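# Fit and lock the server's top cover

## Task

Shut the server: set its top cover in place and get it locked, making sure no tool remains inside. The cover locks as it slides into the closed position, which takes either a firm shove or keeping both release buttons pressed while it slides.

## Robot and tools

Robot: two seven-joint arms, left_arm and right_arm, each ending in a two-finger gripper. Scene frame: origin at table-top height, halfway between the nominal arm bases; +x points out over the table, +z up, and left_arm is on the +y side (image left/right does not follow these names). Calibrated bases: left_arm at (-0.049, +0.349, 0) m, right_arm at (+0.011, -0.308, 0) m, each turned slightly about z. Joint ranges in rad: shoulder -2.250 to 2.250, elbow -2.580 to 2.580 (0 is straight), wrist pitch -2.100 to 2.100; the roll joints and waist span -69.115 to 69.115.

Gripper axes: fingers extend along the gripper's +z and close along its x. end_effector_position is the midpoint between the pads; fingertips stick out 17.5 mm past it. Reported positions (m) and end_effector_quat_wxyz are in the scene frame and may be a few cm off, more at long reach.

The 18-number row (used by both motion tools): numbers 1-9 belong to left_arm, 10-18 to right_arm. For each arm: dx, dy, dz, rx, ry, rz, then gripper position, force_limit, speed. All lie in [-1, 1]. The six pose numbers are an offset, not a pose: measured from that arm's Hand target and along the Hand target's own axes; 1.0 equals 0.6 m of travel or 180 degrees of turn, and rx, ry, rz form a single rotation vector. Six zeros mean no new pose request. The three gripper numbers are always taken as commands, so resend the current values to keep a gripper unchanged (a 0 there really means 0).

Gripper numbers: position +1 is fully open (50 mm), pads meet near -0.65, and -1 closes until an object blocks them (use it to grip). force_limit per pad: about 20 N at -1, 102 N at 0, 185 N at +1. speed of the gap: 20 mm/s at -1, 85 at 0, 150 at +1. Both begin at +1. New force_limit or speed only apply once position changes by at least 0.01. To loosen a grip, open first. object_status: 0 moving, 1 blocked while opening, 2 blocked while closing (a real grip), 3 reached target or pads met. Opening in mm is roughly (250 - position_measured) x 0.202.

execute_actions(actions, cameras): actions is a list of actions; each action is a table of up to 15 rows, one per 1/30 s step; a short table repeats its final row until step 15. Every row in an action counts from the Hand target at that action's start, not from the previous row; each new action starts from the current Hand target, so sending the same offset twice moves twice as far. An empty actions list returns images and fuller state. cameras: list of names, ["all"], or []; an unknown name voids the call.

move(target, speed, blend, blocking, cameras): straight-line path toward one row or a list of up to 15 rows, all offsets counted from the same starting Hand targets. speed is top path speed in m/s, 0.002 to 0.5 (default 0.25); turning is capped at twice that in rad/s and at most 0.873 rad/s; one value or one per target. blend, in m, rounds corners of a list; 0 stops at each. blocking=false returns after about 0.5 s while motion continues. Moves last at most 10 s and do not avoid obstacles. The result adds a move: line (done, off_target, moving, held, fault) plus limits=paced (pose clipped) or limits=held (steps withheld by a check).

wait(seconds): 0 to 3600, sends nothing new, may return early. stop: brakes a running move. zoom_image(camera, region): region [x0, y0, x1, y1] in pixels, at most 504 by 504, on the newest image. clear_fault(arm): left_arm or right_arm, clears a reported torque fault. finished_scene(scene): give the current scene's number; irreversible, so only call it when the cover is locked and stays locked untouched.

Cameras, all 672x504: cam_head_left, cam_head_right, cam_high, cam_left_wrist, cam_right_wrist. Wrist images can lag while their arm moves.

Result lines: Hand target is the last commanded pose (after clipping) and is where the next offsets start; the hand often settles a bit short, and a further execute_actions call re-requests it. Commanded orientation is clipped to within 32 degrees of the measured one each step. Joint torques (N m, offsets and noise included), Flange force along the gripper's axes (includes held weight; noisy during acceleration), Tool commands, and step readings of end_effector_position appear.

Things to avoid: arms are stiff, so targets even millimetres beyond solid contact push very hard; approach contacts slowly and back the target off afterwards. Torque above 104.5 (big joints) or 51.3 (wrist joints), or a joint straying over 5 degrees, stops that arm until clear_fault. Do not slam, drop parts, release moving parts, or let anything leave the table. Keep the arms from pressing on each other or one gripper closing on the other's fingers; a clearance check blocks some but not all such contact. Long holding or pushing heats motors: MOTOR HOT at 60 °C, and at 75 °C the arm sags and halts for 30 to 60 s. Large gripper turns can swing the elbow.

Each tool is called after "Request:" in YAML: its name, and indented under it one key for each argument.

## Session

Request:
execute_actions:
  actions: []

Scene clock: 0.00 s.
left_arm: end_effector_position=(+0.2268, +0.5610, +0.3234) position_measured=4 object_status=3 end_effector_quat_wxyz=(-0.268, +0.477, +0.816, +0.185) | right_arm: end_effector_position=(+0.1764, -0.8143, +0.1237) position_measured=2 object_status=3 end_effector_quat_wxyz=(+0.220, +0.950, +0.185, +0.125)
Joint positions: left_arm=[-0.195 0.168 -0.006 1.779 -0.636 1.447 2.103] | right_arm=[1.636 0.494 -0.338 1.99 -0.3 0.231 1.998]
Joint velocities: within noise
Joint torques (N m): no reading
Flange force (N): no reading
Hand target: left_arm +0.2268, +0.5610, +0.3234; -0.268, +0.477, +0.816, +0.185 | right_arm +0.1764, -0.8143, +0.1237; +0.220, +0.950, +0.185, +0.125
Tool commands: left_gripper/position=+1.0 left_gripper/force_limit=+1.0 left_gripper/speed=+1.0 right_gripper/position=+1.0 right_gripper/force_limit=+1.0 right_gripper/speed=+1.0

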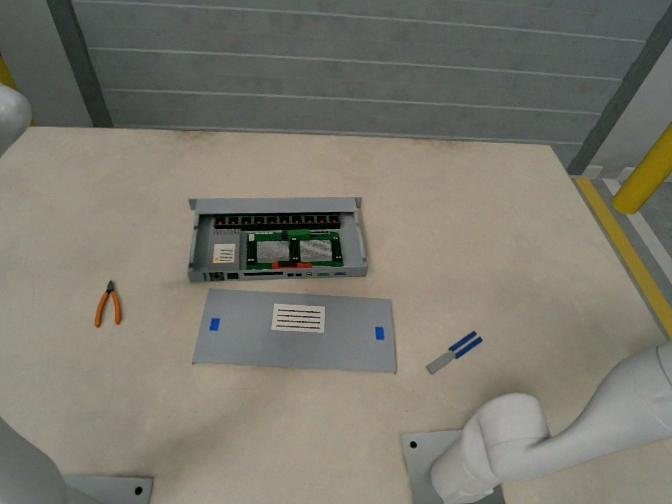

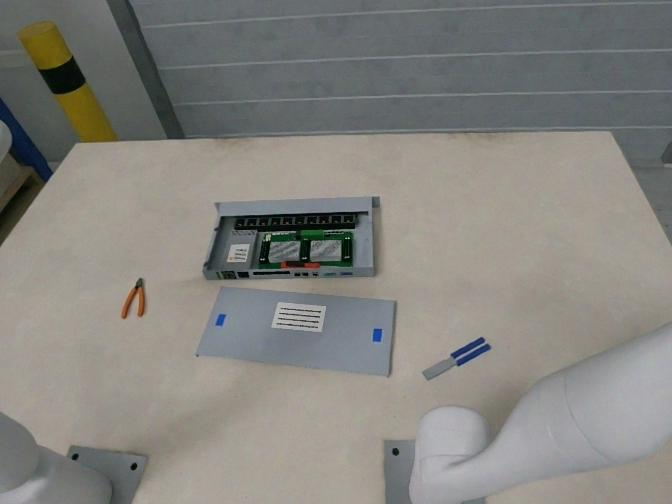

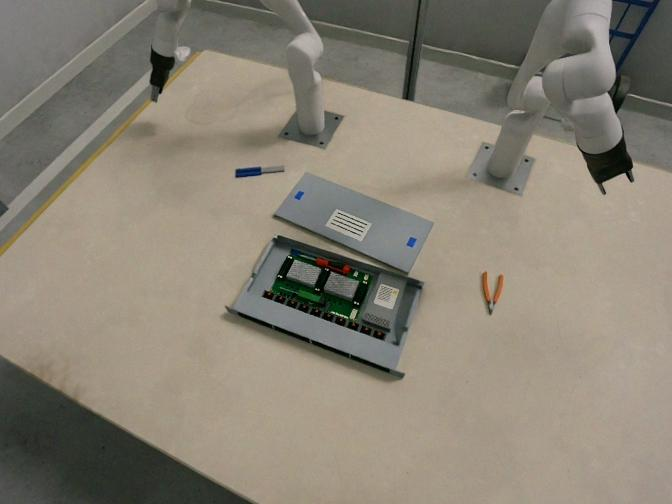

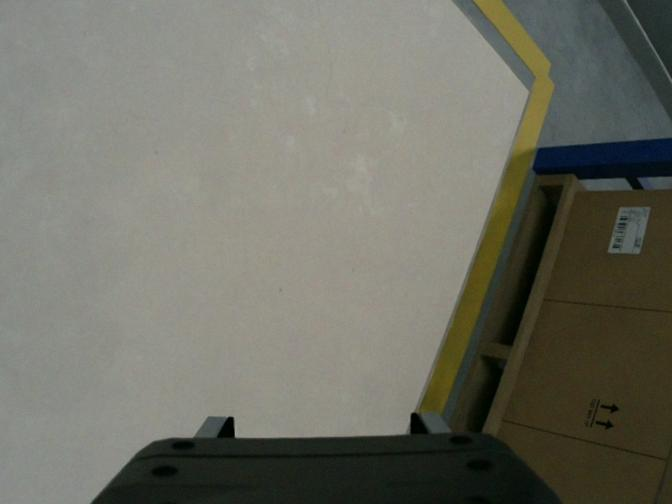

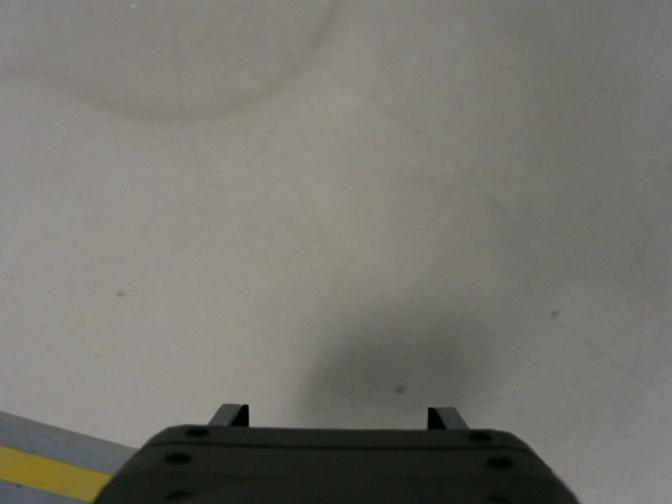

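Request:
zoom_image:
  camera: "cam_head_left"
  region: [170, 180, 422, 390]

Request:
zoom_image:
  camera: "cam_head_right"
  region: [180, 180, 420, 390]

Request:
zoom_image:
  camera: "cam_high"
  region: [210, 160, 450, 390]

Scaled by 2.000 from the camera's image (finer frame: 960x720).

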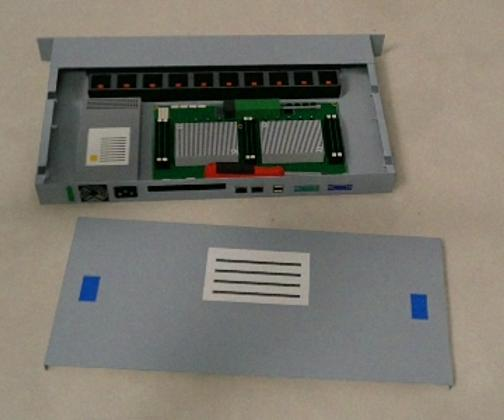

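Scaled by 2.100 from the camera's image (finer frame: 960x720).

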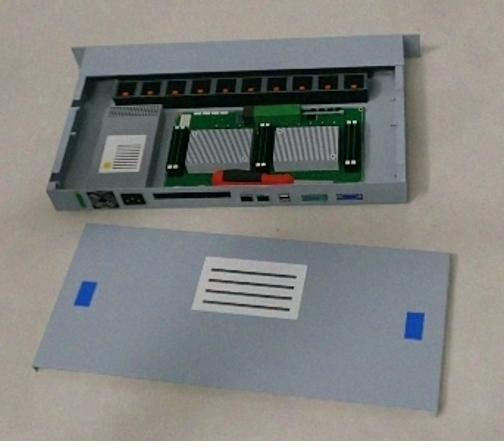

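Scaled by 2.100 from the camera's image (finer frame: 960x720).

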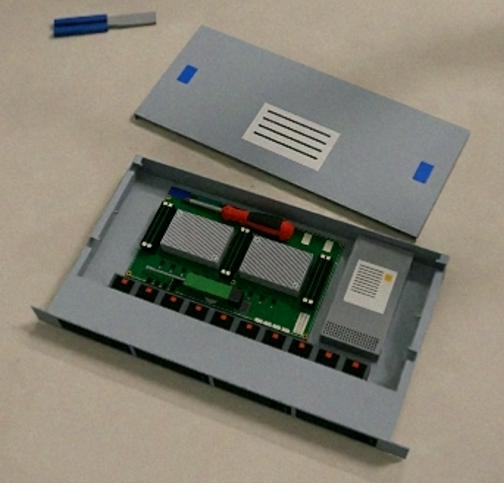

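Request:
zoom_image:
  camera: "cam_high"
  region: [260, 160, 450, 290]

Request:
zoom_image:
  camera: "cam_head_left"
  region: [330, 280, 430, 390]

Request:
zoom_image:
  camera: "cam_head_right"
  region: [180, 270, 280, 370]

Request:
zoom_image:
  camera: "cam_head_left"
  region: [180, 190, 290, 290]

Request:
zoom_image:
  camera: "cam_head_left"
  region: [270, 190, 380, 290]

Scaled by 2.653 from the camera's image (finer frame: 960x720).

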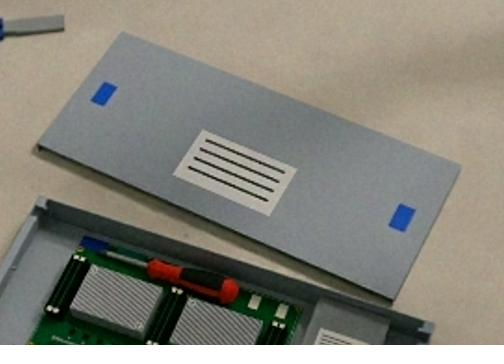

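Scaled by 4.582 from the camera's image (finer frame: 960x720).

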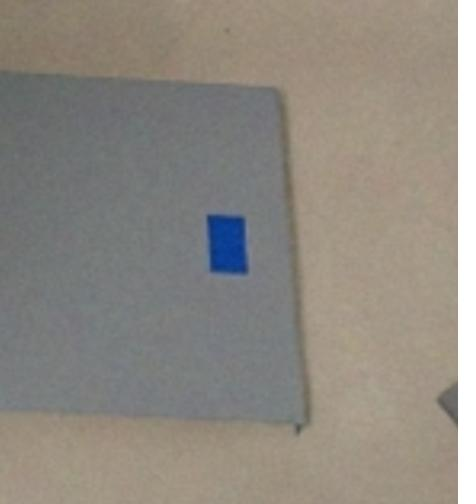

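Scaled by 5.040 from the camera's image (finer frame: 960x720).

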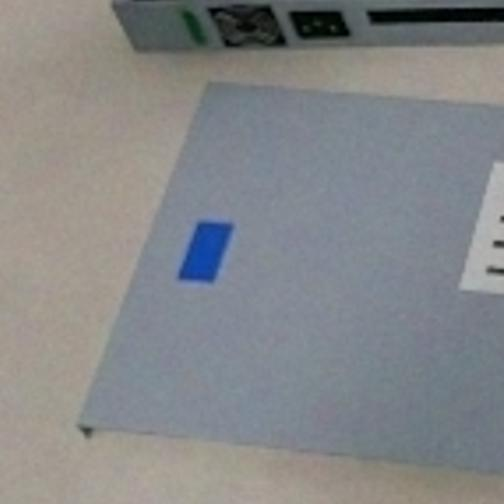

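Scaled by 4.582 from the camera's image (finer frame: 960x720).

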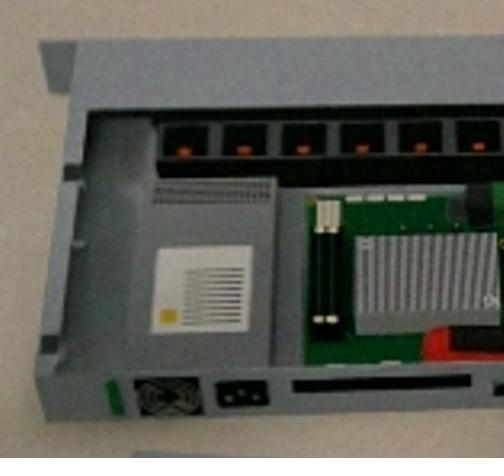

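Scaled by 4.582 from the camera's image (finer frame: 960x720).

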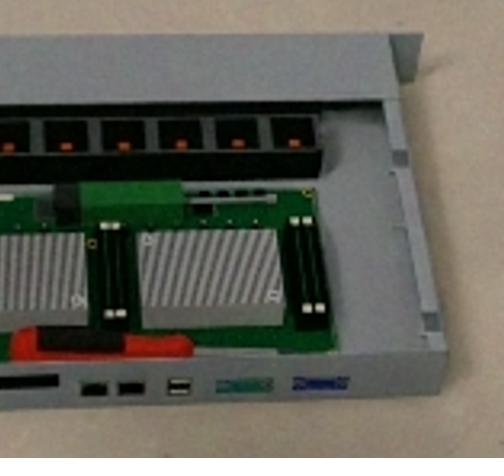

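Request:
move:
  target: [-0.5995, -0.059, 0.0013, 0.0503, -0.5352, 0.1727, 1, 0, 0, 0.997, -0.770, -0.568, 0.1424, -0.0809, 0.1198, 1, 0, 0]
  speed: 0.4
  cameras: ["cam_left_wrist", "cam_right_wrist", "cam_high"]

Scene clock: 98.90 s.
left_arm: end_effector_position=(+0.3396, +0.3001, +0.1001) position_measured=4 object_status=3 end_effector_quat_wxyz=(+0.353, +0.613, +0.612, -0.354) | right_arm: end_effector_position=(+0.4699, -0.0591, +0.2994) position_measured=2 object_status=3 end_effector_quat_wxyz=(+0.000, +1.000, +0.000, +0.000)
Joint positions: left_arm=[-0.808 0.899 0.224 1.839 0.716 1.199 0.47] | right_arm=[-0.211 0.564 -0.575 1.104 0.296 1.551 -0.754]
Joint torques (N m): left_arm=[1.82 -17.64 5.06 -1.68 1.37 2.87 0.36] | right_arm=[0.73 -18.75 -2.64 -8.43 0.11 -0.19 -0.09]
Flange force (N): left_arm=[1.4 -2.6 -3.5] | right_arm=[1.2 -2.1 -3.7]
Hand target: left_arm +0.3395, +0.3001, +0.1001; +0.353, +0.613, +0.612, -0.354 | right_arm +0.4699, -0.0591, +0.2994; +0.000, +1.000, +0.000, +0.000
Off the commanded pose: left_arm 0.000 m, 0 deg | right_arm 0.000 m, 0 deg.
move: done
cam_left_wrist: T_world_to_cam=[[0.03826, 0.516, -0.85574, -0.0807], [0.99917, -0.0315, 0.02568, -0.2682], [-0.0137, -0.85601, -0.51678, 0.48078]] pos_world=[0.27765, 0.44475, 0.18629]
cam_right_wrist: T_world_to_cam=[[0.99979, -0.00723, -0.01891, -0.46507], [-0.00693, -0.99985, 0.01566, -0.01142], [-0.01902, -0.01552, -0.9997, 0.47379]] pos_world=[0.47391, -0.00743, 0.46504]
Images, in order (width x height): cam_high 672x504, cam_left_wrist 672x504, cam_right_wrist 672x504.

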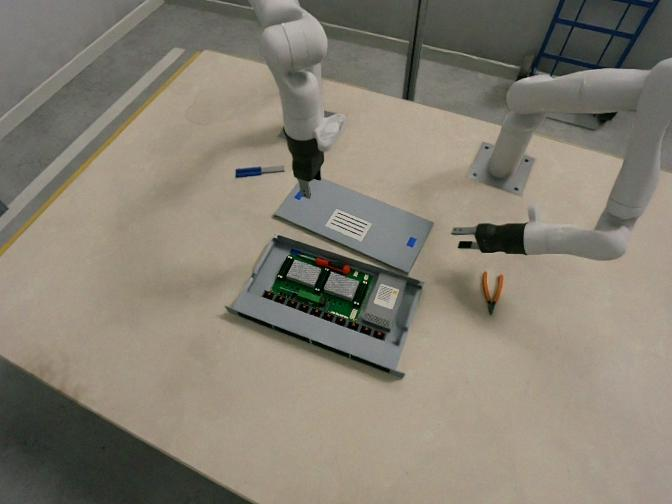

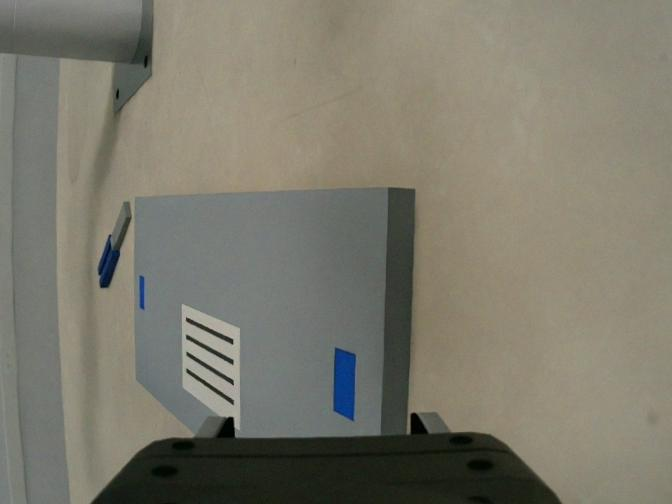

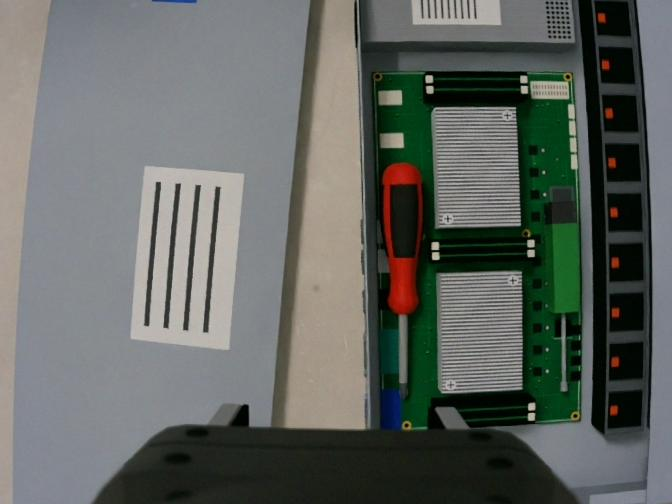

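Request:
zoom_image:
  camera: "cam_right_wrist"
  region: [350, 60, 650, 440]

Request:
zoom_image:
  camera: "cam_left_wrist"
  region: [320, 160, 460, 440]

Scaled by 1.326.

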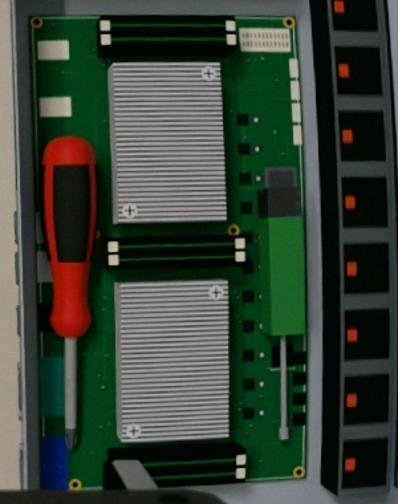

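Scaled by 1.800.

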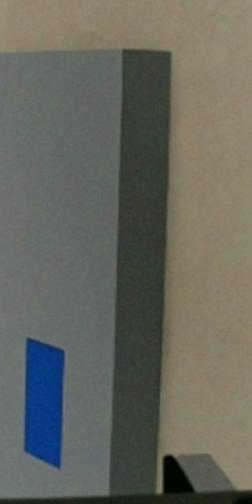

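Request:
zoom_image:
  camera: "cam_high"
  region: [430, 200, 560, 270]

Request:
zoom_image:
  camera: "cam_high"
  region: [270, 110, 350, 210]

Request:
zoom_image:
  camera: "cam_right_wrist"
  region: [350, 150, 450, 270]

Request:
zoom_image:
  camera: "cam_right_wrist"
  region: [350, 270, 450, 440]

Request:
zoom_image:
  camera: "cam_right_wrist"
  region: [520, 170, 620, 420]

Scaled by 3.877 from the camera's image (finer frame: 960x720).

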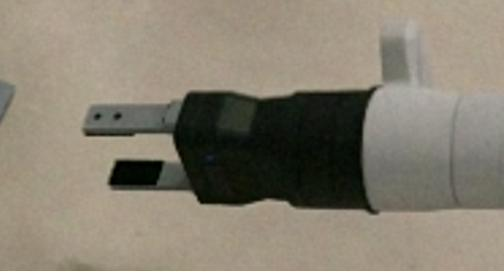

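Scaled by 5.040 from the camera's image (finer frame: 960x720).

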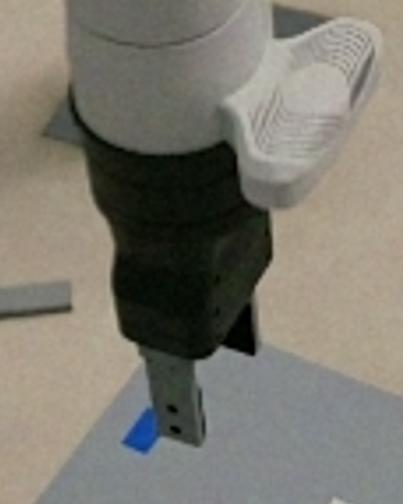

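Scaled by 4.200.

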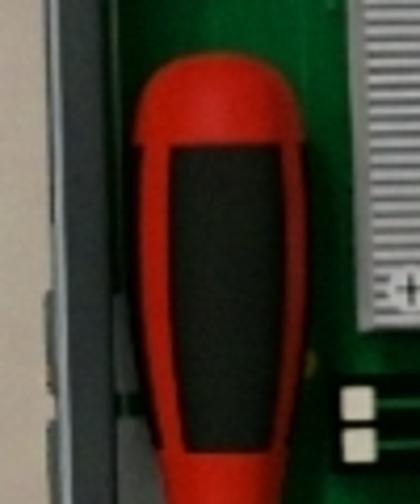

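Scaled by 2.965.

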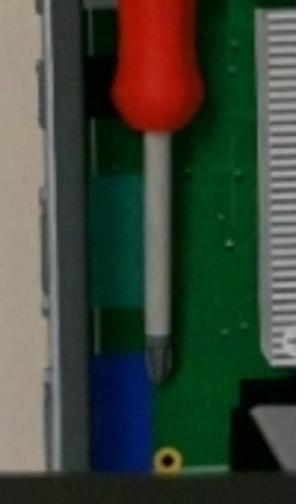

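Scaled by 2.016.

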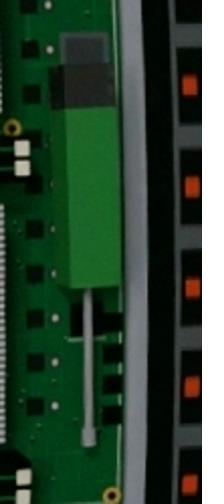

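Request:
move:
  target: [0, 0, 0, 0, 0, 0, 1, 0, 0, 0.0585, 0.2633, 0.374, 0.328, 0, 0, 1, 0, 0]
  speed: 0.35
  cameras: ["cam_right_wrist"]

Request:
zoom_image:
  camera: "cam_right_wrist"
  region: [150, 60, 520, 340]

Scene clock: 197.00 s.
left_arm: end_effector_position=(+0.3395, +0.3001, +0.1001) position_measured=4 object_status=3 end_effector_quat_wxyz=(+0.353, +0.613, +0.612, -0.354) | right_arm: end_effector_position=(+0.5049, -0.2172, +0.0752) position_measured=2 object_status=3 end_effector_quat_wxyz=(-0.493, +0.870, +0.000, +0.000)
Joint positions: left_arm=[-0.808 0.899 0.224 1.839 0.716 1.199 0.47] | right_arm=[0.841 1.203 -0.883 1.526 -0.221 0.942 0.405]
Joint torques (N m): left_arm=[1.82 -17.64 5.05 -1.76 1.38 2.9 0.34] | right_arm=[0.82 -19.11 -9.25 -2.17 -2.08 1.07 -0.07]
Flange force (N): left_arm=[1.3 -2.8 -3.3] | right_arm=[3.7 -1.2 -1.0]
Hand target: left_arm +0.3395, +0.3001, +0.1001; +0.353, +0.613, +0.612, -0.354 | right_arm +0.5049, -0.2172, +0.0751; -0.492, +0.870, +0.000, +0.000
Off the commanded pose: left_arm 0.000 m, 0 deg | right_arm 0.000 m, 0 deg.
move: done
cam_right_wrist: T_world_to_cam=[[0.99981, 0.01258, -0.01503, -0.50145], [-0.00613, -0.52765, -0.84944, 0.00152], [-0.01861, 0.84937, -0.52747, 0.39994]] pos_world=[0.50881, -0.33258, 0.20471]

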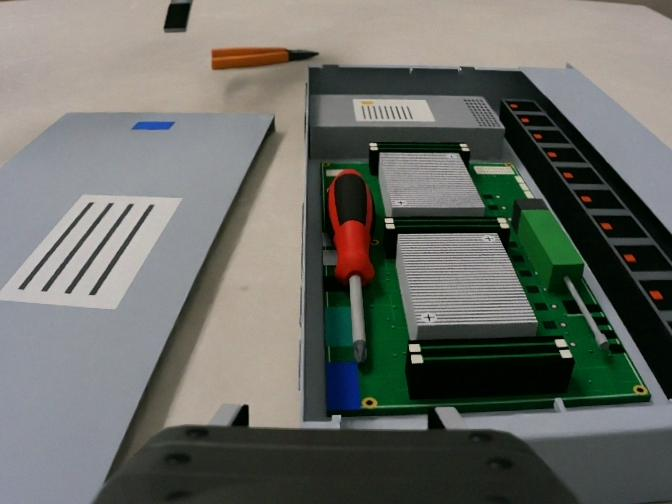

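Scaled by 1.362.

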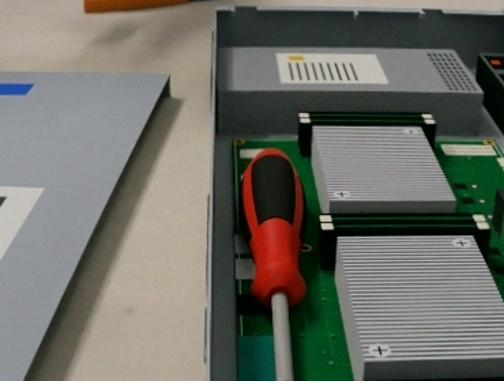

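Request:
move:
  target: [0, 0, 0, 0, 0, 0, 1, 0, 0, 0.0102, -0.1897, 0.1698, -0.3273, 0, 0, -0.12, 0, 0]
  speed: 0.35
  cameras: ["cam_right_wrist"]

Request:
zoom_image:
  camera: "cam_right_wrist"
  region: [180, 200, 520, 450]

Scene clock: 243.47 s.
left_arm: end_effector_position=(+0.3395, +0.3001, +0.1001) position_measured=4 object_status=3 end_effector_quat_wxyz=(+0.353, +0.613, +0.612, -0.354) | right_arm: end_effector_position=(+0.5112, -0.0713, +0.1202) position_measured=171 object_status=3 end_effector_quat_wxyz=(-0.001, +1.000, +0.000, +0.000)
Joint positions: left_arm=[-0.808 0.899 0.224 1.839 0.716 1.199 0.47] | right_arm=[-0.284 0.734 -0.303 1.345 0.225 1.095 -0.653]
Joint torques (N m): left_arm=[1.81 -17.68 5.04 -1.72 1.37 2.86 0.37] | right_arm=[1.01 -21.05 -1.89 -7.58 0.16 -0.19 -0.08]
Flange force (N): left_arm=[1.4 -2.7 -3.4] | right_arm=[0.7 -2.4 -3.0]
Hand target: left_arm +0.3395, +0.3001, +0.1001; +0.353, +0.613, +0.612, -0.354 | right_arm +0.5111, -0.0713, +0.1202; -0.001, +1.000, +0.000, +0.000
Off the commanded pose: left_arm 0.000 m, 0 deg | right_arm 0.000 m, 0 deg.
move: done
cam_right_wrist: T_world_to_cam=[[0.99979, -0.00719, -0.01892, -0.50984], [-0.00693, -0.99989, 0.01346, -0.0203], [-0.01902, -0.01332, -0.99973, 0.29548]] pos_world=[0.51521, -0.02003, 0.28603]

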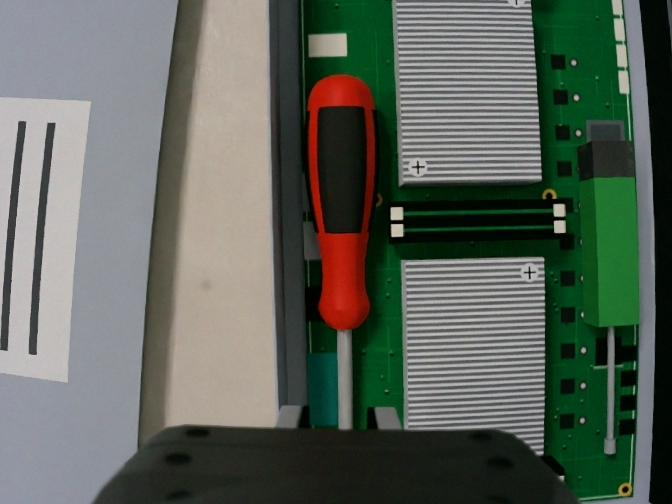

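Scaled by 1.482.

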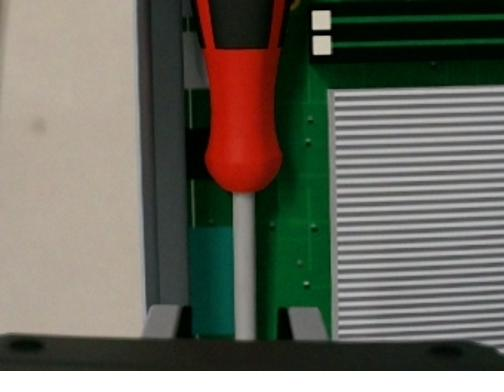

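Request:
move:
  target: [0, 0, 0, 0, 0, 0, 1, 0, 0, 0.008, -0.005, 0.0903, 0, 0, 0, -0.12, 0, 0]
  speed: 0.2
  cameras: ["cam_right_wrist"]

Request:
zoom_image:
  camera: "cam_right_wrist"
  region: [240, 300, 440, 450]

Scene clock: 265.03 s.
left_arm: end_effector_position=(+0.3395, +0.3001, +0.1001) position_measured=4 object_status=3 end_effector_quat_wxyz=(+0.353, +0.613, +0.612, -0.354) | right_arm: end_effector_position=(+0.5159, -0.0682, +0.0661) position_measured=171 object_status=3 end_effector_quat_wxyz=(-0.001, +1.000, +0.000, +0.000)
Joint positions: left_arm=[-0.808 0.899 0.224 1.839 0.716 1.199 0.47] | right_arm=[-0.293 0.814 -0.288 1.38 0.25 0.983 -0.671]
Joint torques (N m): left_arm=[1.83 -17.62 5.04 -1.68 1.38 2.88 0.35] | right_arm=[0.79 -21.61 -1.98 -7.17 0.11 -0.21 -0.07]
Flange force (N): left_arm=[1.4 -2.6 -3.5] | right_arm=[0.1 -1.7 -2.9]
Hand target: left_arm +0.3395, +0.3001, +0.1001; +0.353, +0.613, +0.612, -0.354 | right_arm +0.5159, -0.0682, +0.0661; -0.001, +1.000, +0.000, +0.000
Off the commanded pose: left_arm 0.000 m, 0 deg | right_arm 0.000 m, 0 deg.
move: done
cam_right_wrist: T_world_to_cam=[[0.9998, -0.00709, -0.01893, -0.51554], [-0.00683, -0.99989, 0.01336, -0.01647], [-0.01902, -0.01323, -0.99973, 0.24143]] pos_world=[0.51991, -0.01692, 0.23183]

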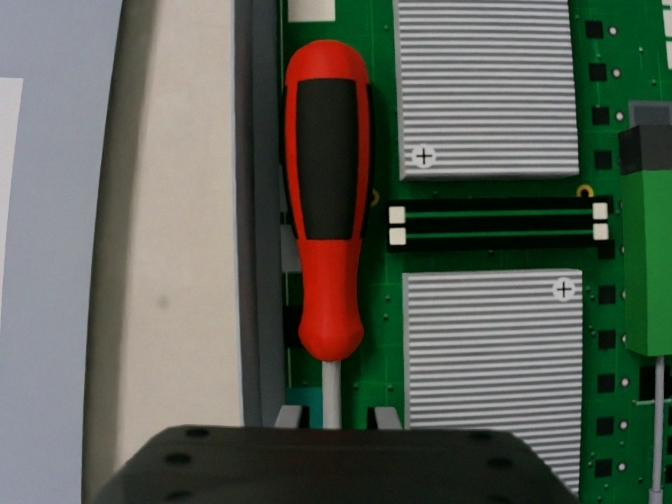

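Scaled by 2.520.

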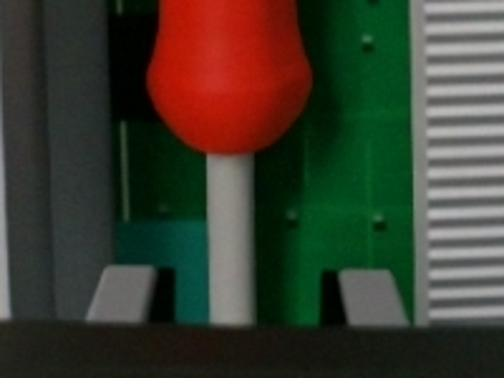

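Request:
move:
  target:
    - [0, 0, 0, 0, 0, 0, 1, 0, 0, 0.0023, 0, 0.0585, 0, 0, 0, -0.12, 0, 0]
    - [0, 0, 0, 0, 0, 0, 1, 0, 0, 0.0023, 0, 0.0585, 0, 0, 0, -1, -0.7, -0.8]
    - [0, 0, 0, 0, 0, 0, 1, 0, 0, 0.0023, 0, -0.1, 0, 0, 0, -1, -0.7, -0.8]
  speed: [0.06, 0.1, 0.15]
  cameras: ["cam_right_wrist", "cam_head_right"]

Scene clock: 280.23 s.
left_arm: end_effector_position=(+0.3395, +0.3001, +0.1001) position_measured=4 object_status=3 end_effector_quat_wxyz=(+0.353, +0.613, +0.612, -0.354) | right_arm: end_effector_position=(+0.5173, -0.0683, +0.1262) position_measured=225 object_status=2 end_effector_quat_wxyz=(-0.001, +1.000, +0.000, +0.000)
Joint positions: left_arm=[-0.808 0.899 0.224 1.839 0.716 1.199 0.47] | right_arm=[-0.288 0.741 -0.303 1.308 0.224 1.124 -0.648]
Joint torques (N m): left_arm=[1.81 -17.59 4.98 -1.74 1.38 2.85 0.32] | right_arm=[0.76 -21.64 -1.97 -7.95 0.1 -0.2 -0.12]
Flange force (N): left_arm=[1.1 -2.7 -3.5] | right_arm=[0.6 -1.7 -2.3]
Hand target: left_arm +0.3395, +0.3001, +0.1001; +0.353, +0.613, +0.612, -0.354 | right_arm +0.5173, -0.0683, +0.1261; -0.001, +1.000, +0.000, +0.000
Off the commanded pose: left_arm 0.000 m, 0 deg | right_arm 0.000 m, 0 deg.
move: done
cam_right_wrist: T_world_to_cam=[[0.9998, -0.00708, -0.01872, -0.51586], [-0.00683, -0.99989, 0.01336, -0.01736], [-0.01882, -0.01322, -0.99974, 0.30143]] pos_world=[0.52131, -0.01702, 0.29193]
Images, in order (width x height): cam_head_right 672x504, cam_right_wrist 672x504.

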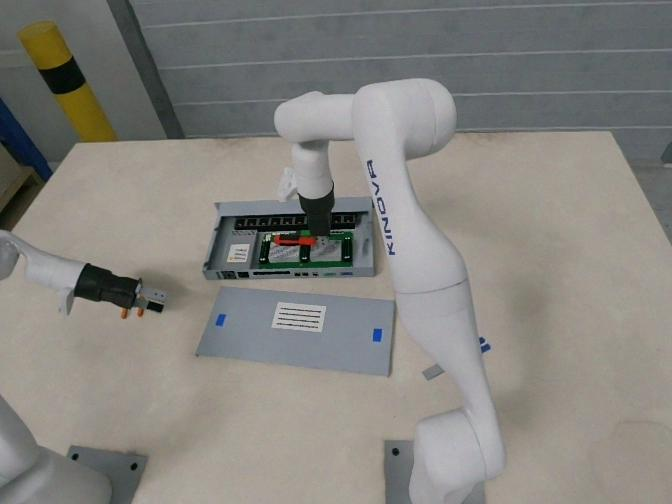

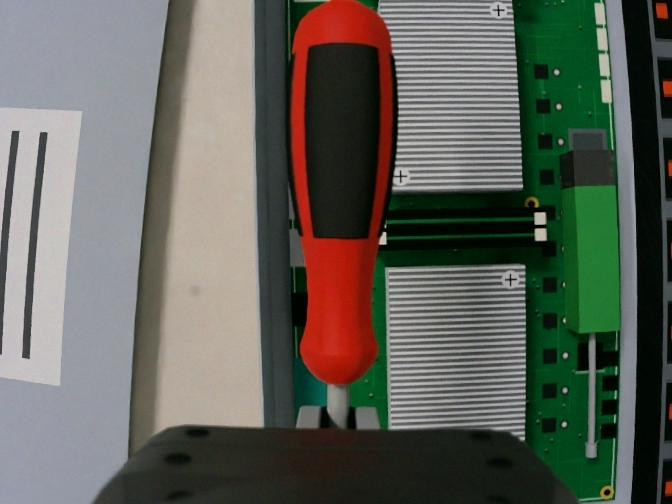

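Request:
move:
  target:
    - [0, 0, 0, 0, 0, 0, 1, 0, 0, 0.1378, 0.5862, 0, 0, 0, 0, -1, -0.7, -0.8]
    - [0, 0, 0, 0, 0, 0, 1, 0, 0, 0.1378, 0.5862, 0.1685, 0, 0, 0, -1, -0.7, -0.8]
    - [0, 0, 0, 0, 0, 0, 1, 0, 0, 0.1378, 0.5862, 0.1685, 0, 0, 0, 0.05, -0.7, -0.8]
    - [0, 0, 0, 0, 0, 0, 1, 0, 0, 0.1378, 0.5862, 0.01, 0, 0, 0, 0.05, -0.7, -0.8]
    - [0, 0, 0, 0, 0, 0, 1, 0, 0, 0.172, 0.0112, 0.01, 0, 0, 0, 0.05, -0.7, -0.8]
  speed: [0.35, 0.12, 0.1, 0.25, 0.35]
  blend: [0.03, 0, 0, 0.03, 0]
  cameras: ["cam_right_wrist", "cam_head_right"]

Request:
zoom_image:
  camera: "cam_right_wrist"
  region: [240, 280, 440, 450]

Scene clock: 297.63 s.
left_arm: end_effector_position=(+0.3395, +0.3001, +0.1001) position_measured=4 object_status=3 end_effector_quat_wxyz=(+0.353, +0.613, +0.612, -0.354) | right_arm: end_effector_position=(+0.6205, -0.0752, +0.1201) position_measured=145 object_status=3 end_effector_quat_wxyz=(-0.001, +1.000, +0.000, +0.000)
Joint positions: left_arm=[-0.808 0.899 0.224 1.839 0.716 1.199 0.47] | right_arm=[-0.272 0.975 -0.267 0.833 0.225 1.355 -0.51]
Joint torques (N m): left_arm=[1.75 -17.7 5.11 -1.73 1.38 2.9 0.35] | right_arm=[0.74 -25.3 -1.51 -8.43 0.14 -0.21 -0.1]
Flange force (N): left_arm=[1.5 -2.6 -3.3] | right_arm=[1.4 -1.8 -3.1]
Hand target: left_arm +0.3395, +0.3001, +0.1001; +0.353, +0.613, +0.612, -0.354 | right_arm +0.6205, -0.0750, +0.1201; -0.001, +1.000, +0.000, +0.000
Off the commanded pose: left_arm 0.000 m, 0 deg | right_arm 0.000 m, 0 deg.
move: done
cam_right_wrist: T_world_to_cam=[[0.99979, -0.00729, -0.01892, -0.61915], [-0.00703, -0.99988, 0.01356, -0.02331], [-0.01902, -0.01342, -0.99973, 0.29731]] pos_world=[0.62451, -0.02383, 0.28583]
Images, in order (width x height): cam_head_right 672x504, cam_right_wrist 672x504.

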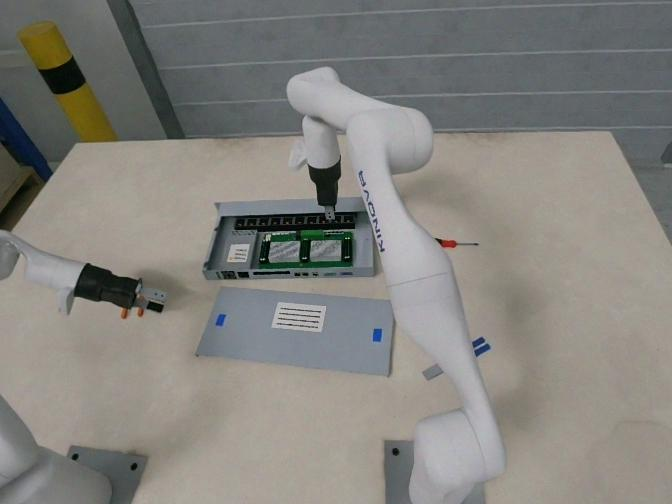

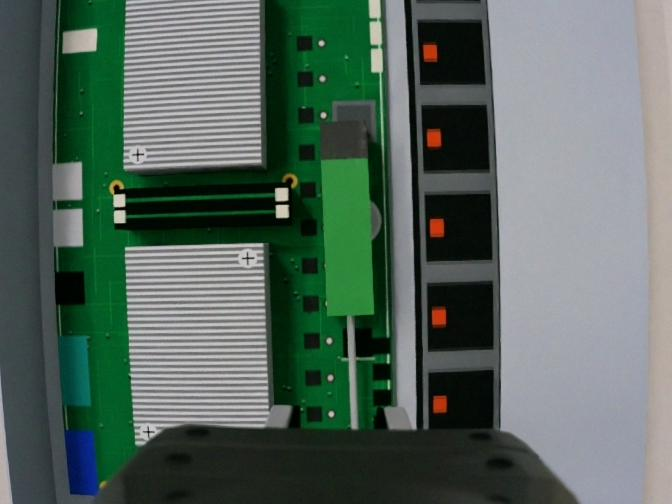

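Scaled by 2.520.

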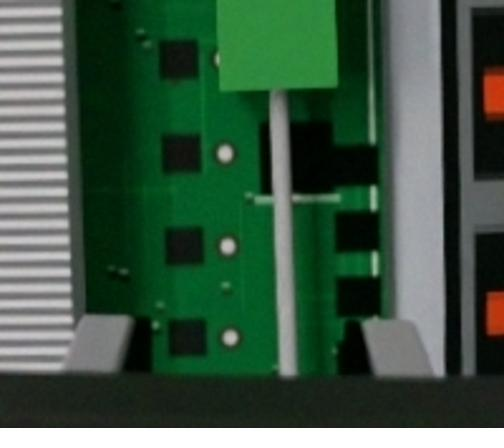

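Request:
move:
  target:
    - [0, 0, 0, 0, 0, 0, 1, 0, 0, 0.0072, -0.01, 0.146, 0, 0, 0, 0.05, -0.7, -0.8]
    - [0, 0, 0, 0, 0, 0, 1, 0, 0, 0.0072, -0.01, 0.146, 0, 0, 0, -1, -0.7, -0.8]
    - [0, 0, 0, 0, 0, 0, 1, 0, 0, 0.0072, -0.01, -0.01, 0, 0, 0, -1, -0.7, -0.8]
    - [0, 0, 0, 0, 0, 0, 1, 0, 0, 0.1325, 0.575, -0.01, 0, 0, 0, -1, -0.7, -0.8]
    - [0, 0, 0, 0, 0, 0, 1, 0, 0, 0.1325, 0.575, 0.1593, 0, 0, 0, -1, -0.7, -0.8]
  speed: [0.1, 0.1, 0.2, 0.35, 0.12]
  blend: [0, 0, 0.03, 0.03, 0]
  cameras: ["cam_right_wrist", "cam_head_right"]

Scene clock: 326.17 s.
left_arm: end_effector_position=(+0.3395, +0.3001, +0.1001) position_measured=4 object_status=3 end_effector_quat_wxyz=(+0.353, +0.613, +0.612, -0.354) | right_arm: end_effector_position=(+0.6998, -0.4200, +0.0240) position_measured=240 object_status=2 end_effector_quat_wxyz=(-0.001, +1.000, +0.000, +0.000)
Joint positions: left_arm=[-0.808 0.899 0.224 1.839 0.716 1.199 0.47] | right_arm=[0.227 1.213 -0.252 0.613 0.241 1.333 0.043]
Joint torques (N m): left_arm=[1.84 -17.62 5 -1.72 1.39 2.89 0.3] | right_arm=[1.28 -24.4 -0.59 -7.45 0.49 -0.68 -0.16]
Flange force (N): left_arm=[1.3 -2.7 -3.5] | right_arm=[1.9 -1.5 -8.0]
Hand target: left_arm +0.3395, +0.3001, +0.1001; +0.353, +0.613, +0.612, -0.354 | right_arm +0.6998, -0.4199, +0.0239; -0.001, +1.000, +0.000, +0.000
Off the commanded pose: left_arm 0.000 m, 0 deg | right_arm 0.000 m, 0 deg.
move: done
cam_right_wrist: T_world_to_cam=[[0.9998, -0.00709, -0.01892, -0.70269], [-0.00683, -0.99989, 0.01346, -0.36643], [-0.01902, -0.01333, -0.99973, 0.19815]] pos_world=[0.70381, -0.36873, 0.18973]
Images, in order (width x height): cam_head_right 672x504, cam_right_wrist 672x504.

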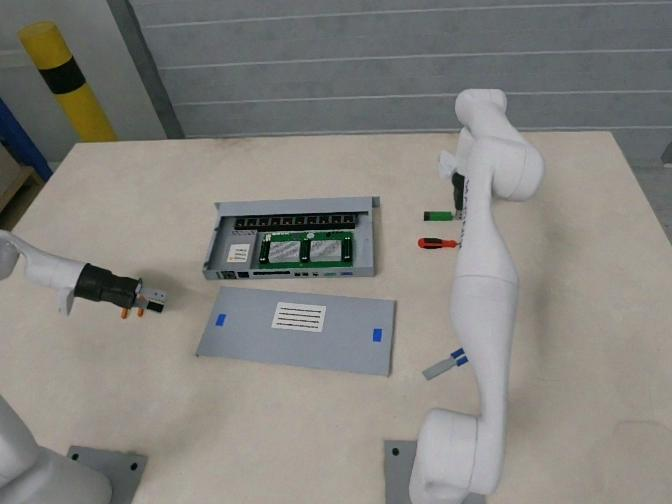

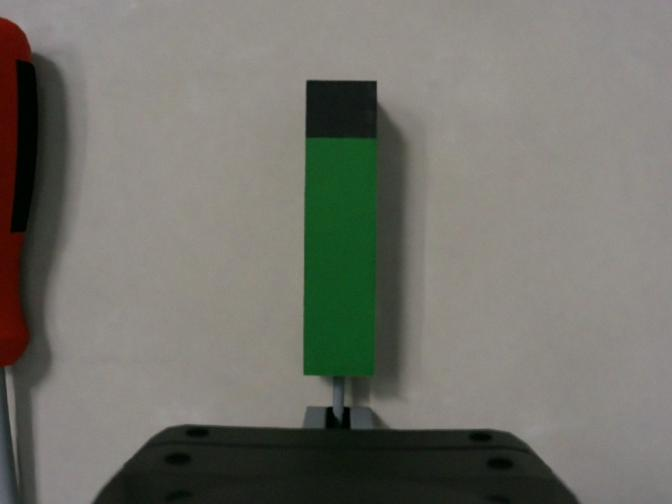

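Request:
move:
  target:
    - [-0.4276, 0.1342, 0.4076, -0.2039, 0.0111, -0.1299, 0.01, 0.3, 0, 0, 0, 0, 0, 0, 0, 0.3, -0.7, -0.8]
    - [-0.2667, -0.2825, 0.462, -0.4078, 0.0222, -0.2598, 0.01, 0.3, 0, 0, 0, -0.2, 0, 0, 0, 0.3, -0.7, -0.8]
  speed: [0.25, 0.25]
  blend: [0.04, 0]
  cameras: ["cam_left_wrist", "cam_right_wrist", "cam_head_right", "cam_high"]

Scene clock: 402.77 s.
left_arm: end_effector_position=(+0.1699, -0.0198, +0.1000) position_measured=151 object_status=3 end_effector_quat_wxyz=(+0.461, +0.023, +0.887, -0.012) | right_arm: end_effector_position=(+0.6998, -0.4201, +0.1440) position_measured=107 object_status=3 end_effector_quat_wxyz=(-0.001, +1.000, +0.000, +0.000)
Joint positions: left_arm=[1.401 0.762 0.262 2.17 4.838 1.156 -0.243] | right_arm=[0.202 1.15 -0.249 0.364 0.226 1.638 0.078]
Joint torques (N m): left_arm=[1.88 -16.58 1.03 -1.69 -0.47 2.92 0.29] | right_arm=[0.77 -27.46 -0.6 -8.59 0.15 -0.14 -0.05]
Flange force (N): left_arm=[-4.7 -1.4 3.7] | right_arm=no reading
Hand target: left_arm +0.1698, -0.0199, +0.1000; +0.461, +0.023, +0.887, -0.012 | right_arm +0.6998, -0.4201, +0.1439; -0.001, +1.000, +0.000, +0.000
Off the commanded pose: left_arm 0.000 m, 0 deg | right_arm 0.000 m, 0 deg.
move: done; blend cut to 0 m at target 1
cam_left_wrist: T_world_to_cam=[[-0.58559, 0.06949, -0.80762, 0.18311], [0.08563, 0.99605, 0.02361, 0.06701], [0.80607, -0.05533, -0.58923, 0.08847]] pos_world=[0.03018, -0.07458, 0.19843]
cam_right_wrist: T_world_to_cam=[[0.9998, -0.00708, -0.01893, -0.70042], [-0.00683, -0.99989, 0.01336, -0.36811], [-0.01902, -0.01323, -0.99973, 0.31815]] pos_world=[0.70381, -0.36883, 0.30973]
Images, in order (width x height): cam_head_right 672x504, cam_high 672x504, cam_left_wrist 672x504, cam_right_wrist 672x504.

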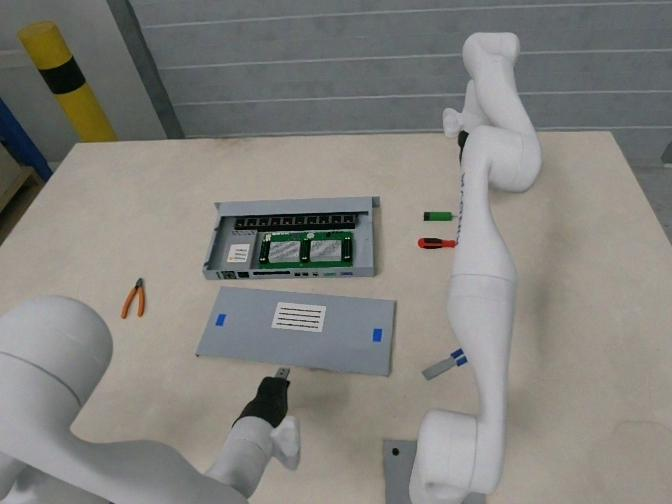

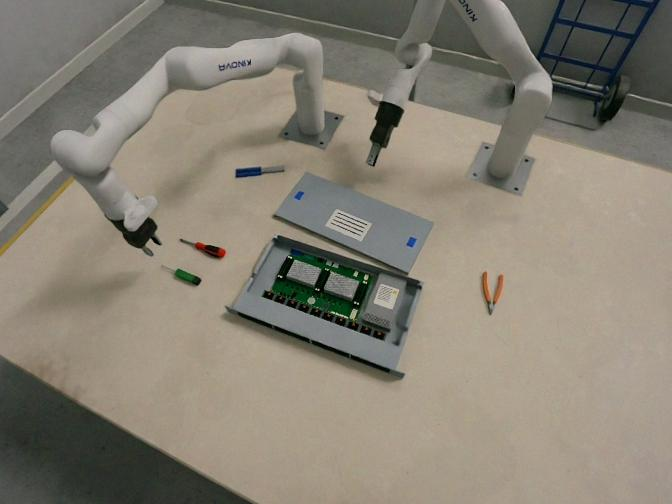

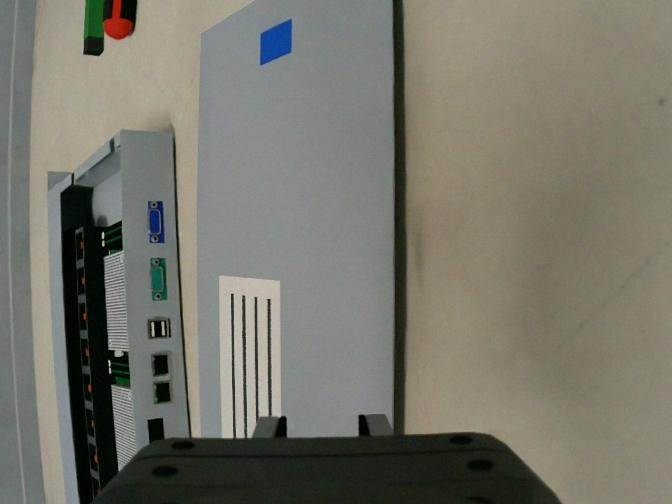

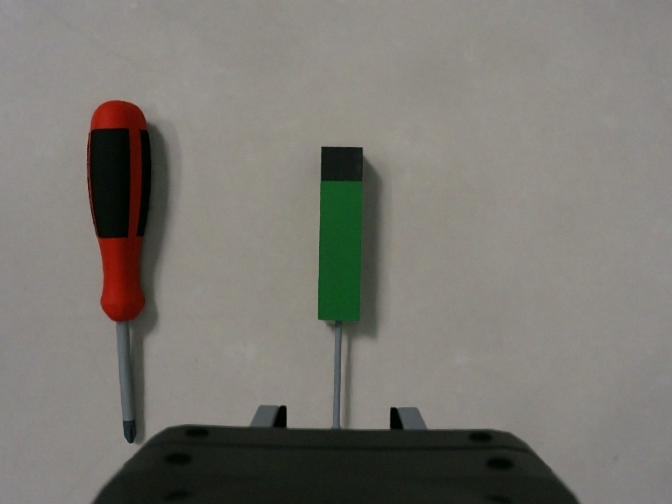

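Request:
move:
  target: [0.0571, 0.0004, 0.1117, 0, 0, 0, 0.01, 0.3, 0, 0, 0, 0, 0, 0, 0, 0.3, -0.7, -0.8]
  speed: 0.12
  cameras: ["cam_left_wrist"]

Request:
zoom_image:
  camera: "cam_left_wrist"
  region: [240, 300, 460, 450]

Scene clock: 451.27 s.
left_arm: end_effector_position=(+0.2050, -0.0215, +0.0335) position_measured=151 object_status=3 end_effector_quat_wxyz=(+0.461, +0.023, +0.887, -0.012) | right_arm: end_effector_position=(+0.6998, -0.4201, +0.1440) position_measured=107 object_status=3 end_effector_quat_wxyz=(-0.001, +1.000, +0.000, +0.000)
Joint positions: left_arm=[1.353 0.943 0.188 2.157 4.644 1.106 -0.073] | right_arm=[0.202 1.15 -0.249 0.364 0.226 1.638 0.078]
Joint torques (N m): left_arm=[1.91 -17.69 0.51 -0.42 -0.03 3.06 0.32] | right_arm=[0.81 -27.43 -0.65 -8.61 0.14 -0.15 -0.08]
Flange force (N): left_arm=[-4.8 -1.2 3.8] | right_arm=no reading
Hand target: left_arm +0.2050, -0.0215, +0.0335; +0.461, +0.024, +0.887, -0.012 | right_arm +0.6998, -0.4201, +0.1440; -0.001, +1.000, +0.000, +0.000
Off the commanded pose: left_arm 0.000 m, 0 deg | right_arm 0.000 m, 0 deg.
move: done
cam_left_wrist: T_world_to_cam=[[-0.58566, 0.06949, -0.80757, 0.15013], [0.08564, 0.99605, 0.02361, 0.06716], [0.80602, -0.05533, -0.5893, 0.02084]] pos_world=[0.06538, -0.07618, 0.13193]

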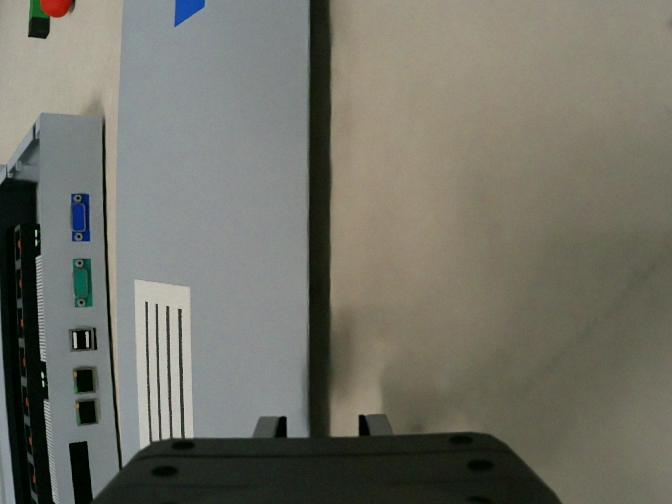

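Scaled by 2.291.

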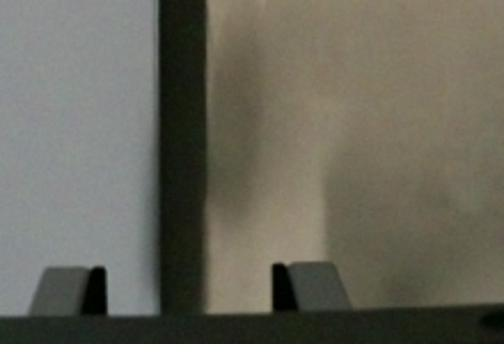

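Request:
move:
  target: [0.0068, 0, 0.0048, 0, 0, 0, 0.01, 0.3, 0, 0, 0, 0, 0, 0, 0, 0.3, -0.7, -0.8]
  speed: 0.05

Scene clock: 465.00 s.
left_arm: end_effector_position=(+0.2051, -0.0215, +0.0285) position_measured=151 object_status=3 end_effector_quat_wxyz=(+0.461, +0.024, +0.887, -0.012) | right_arm: end_effector_position=(+0.6998, -0.4201, +0.1440) position_measured=107 object_status=3 end_effector_quat_wxyz=(-0.001, +1.000, +0.000, +0.000)
Joint positions: left_arm=[1.355 0.957 0.185 2.154 4.637 1.107 -0.061] | right_arm=[0.202 1.15 -0.249 0.364 0.226 1.638 0.078]
Joint torques (N m): left_arm=[1.92 -17.75 0.46 -0.26 -0.02 3.01 0.31] | right_arm=[0.73 -27.51 -0.63 -8.62 0.13 -0.11 -0.09]
Flange force (N): left_arm=[-4.7 -1.4 3.7] | right_arm=no reading
Hand target: left_arm +0.2051, -0.0215, +0.0285; +0.461, +0.024, +0.887, -0.012 | right_arm +0.6998, -0.4201, +0.1440; -0.001, +1.000, +0.000, +0.000
Off the commanded pose: left_arm 0.000 m, 0 deg | right_arm 0.000 m, 0 deg.
move: done

Request:
move:
  target: [0.0041, 0, 0.00287, 0, 0, 0, 0.01, 0.3, 0, 0, 0, 0, 0, 0, 0, 0.3, -0.7, -0.8]
  speed: 0.03

Request:
move:
  target: [0.0034, 0, 0.0024, 0, 0, 0, 0.01, 0.3, 0, 0, 0, 0, 0, 0, 0, 0.3, -0.7, -0.8]
  speed: 0.03
  cameras: ["cam_left_wrist"]

Scene clock: 469.37 s.
left_arm: end_effector_position=(+0.2051, -0.0214, +0.0255) position_measured=151 object_status=3 end_effector_quat_wxyz=(+0.461, +0.024, +0.887, -0.012) | right_arm: end_effector_position=(+0.6998, -0.4201, +0.1440) position_measured=107 object_status=3 end_effector_quat_wxyz=(-0.001, +1.000, +0.000, +0.000)
Joint positions: left_arm=[1.355 0.966 0.184 2.152 4.632 1.107 -0.054] | right_arm=[0.202 1.15 -0.249 0.364 0.226 1.638 0.078]
Joint torques (N m): left_arm=[1.94 -17.42 0.63 -0.27 -0.03 2.77 0.39] | right_arm=[0.76 -27.52 -0.61 -8.57 0.13 -0.14 -0.15]
Flange force (N): left_arm=[-5.7 -1.4 3.0] | right_arm=no reading
Hand target: left_arm +0.2051, -0.0214, +0.0255; +0.461, +0.023, +0.887, -0.012 | right_arm +0.6998, -0.4201, +0.1440; -0.001, +1.000, +0.000, +0.000
Off the commanded pose: left_arm 0.000 m, 0 deg | right_arm 0.000 m, 0 deg.
move: done

Scene clock: 469.87 s.
left_arm: end_effector_position=(+0.2051, -0.0215, +0.0230) position_measured=151 object_status=3 end_effector_quat_wxyz=(+0.462, +0.024, +0.887, -0.012) | right_arm: end_effector_position=(+0.6998, -0.4201, +0.1440) position_measured=107 object_status=3 end_effector_quat_wxyz=(-0.001, +1.000, +0.000, +0.000)
Joint positions: left_arm=[1.356 0.973 0.183 2.15 4.628 1.107 -0.048] | right_arm=[0.202 1.15 -0.249 0.364 0.226 1.638 0.078]
Joint torques (N m): left_arm=[-1.91 3.47 5.76 -1.78 -1.12 -10.48 0.58] | right_arm=[0.8 -27.43 -0.62 -8.51 0.13 -0.16 -0.09]
Flange force (N): left_arm=[-44.1 4.5 -42.1] | right_arm=no reading
Hand target: left_arm +0.2051, -0.0215, +0.0230; +0.461, +0.024, +0.887, -0.012 | right_arm +0.6998, -0.4201, +0.1440; -0.001, +1.000, +0.000, +0.000
Off the commanded pose: left_arm 0.000 m, 0 deg | right_arm 0.000 m, 0 deg.
move: done
cam_left_wrist: T_world_to_cam=[[-0.58547, 0.06954, -0.8077, 0.14166], [0.08574, 0.99604, 0.0236, 0.0674], [0.80615, -0.05543, -0.58912, 0.01461]] pos_world=[0.06538, -0.07618, 0.12143]

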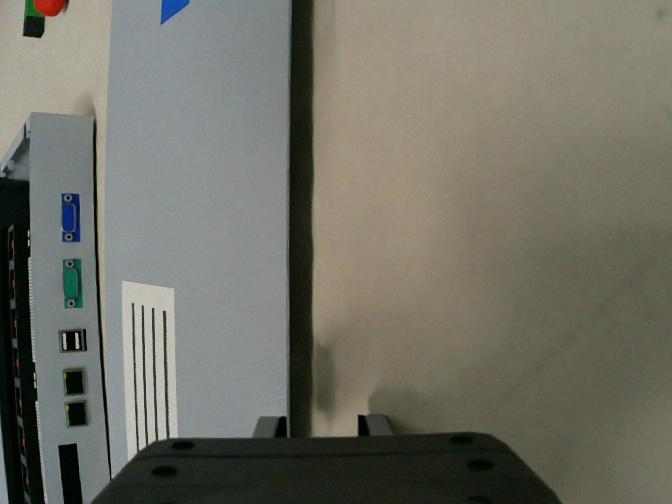

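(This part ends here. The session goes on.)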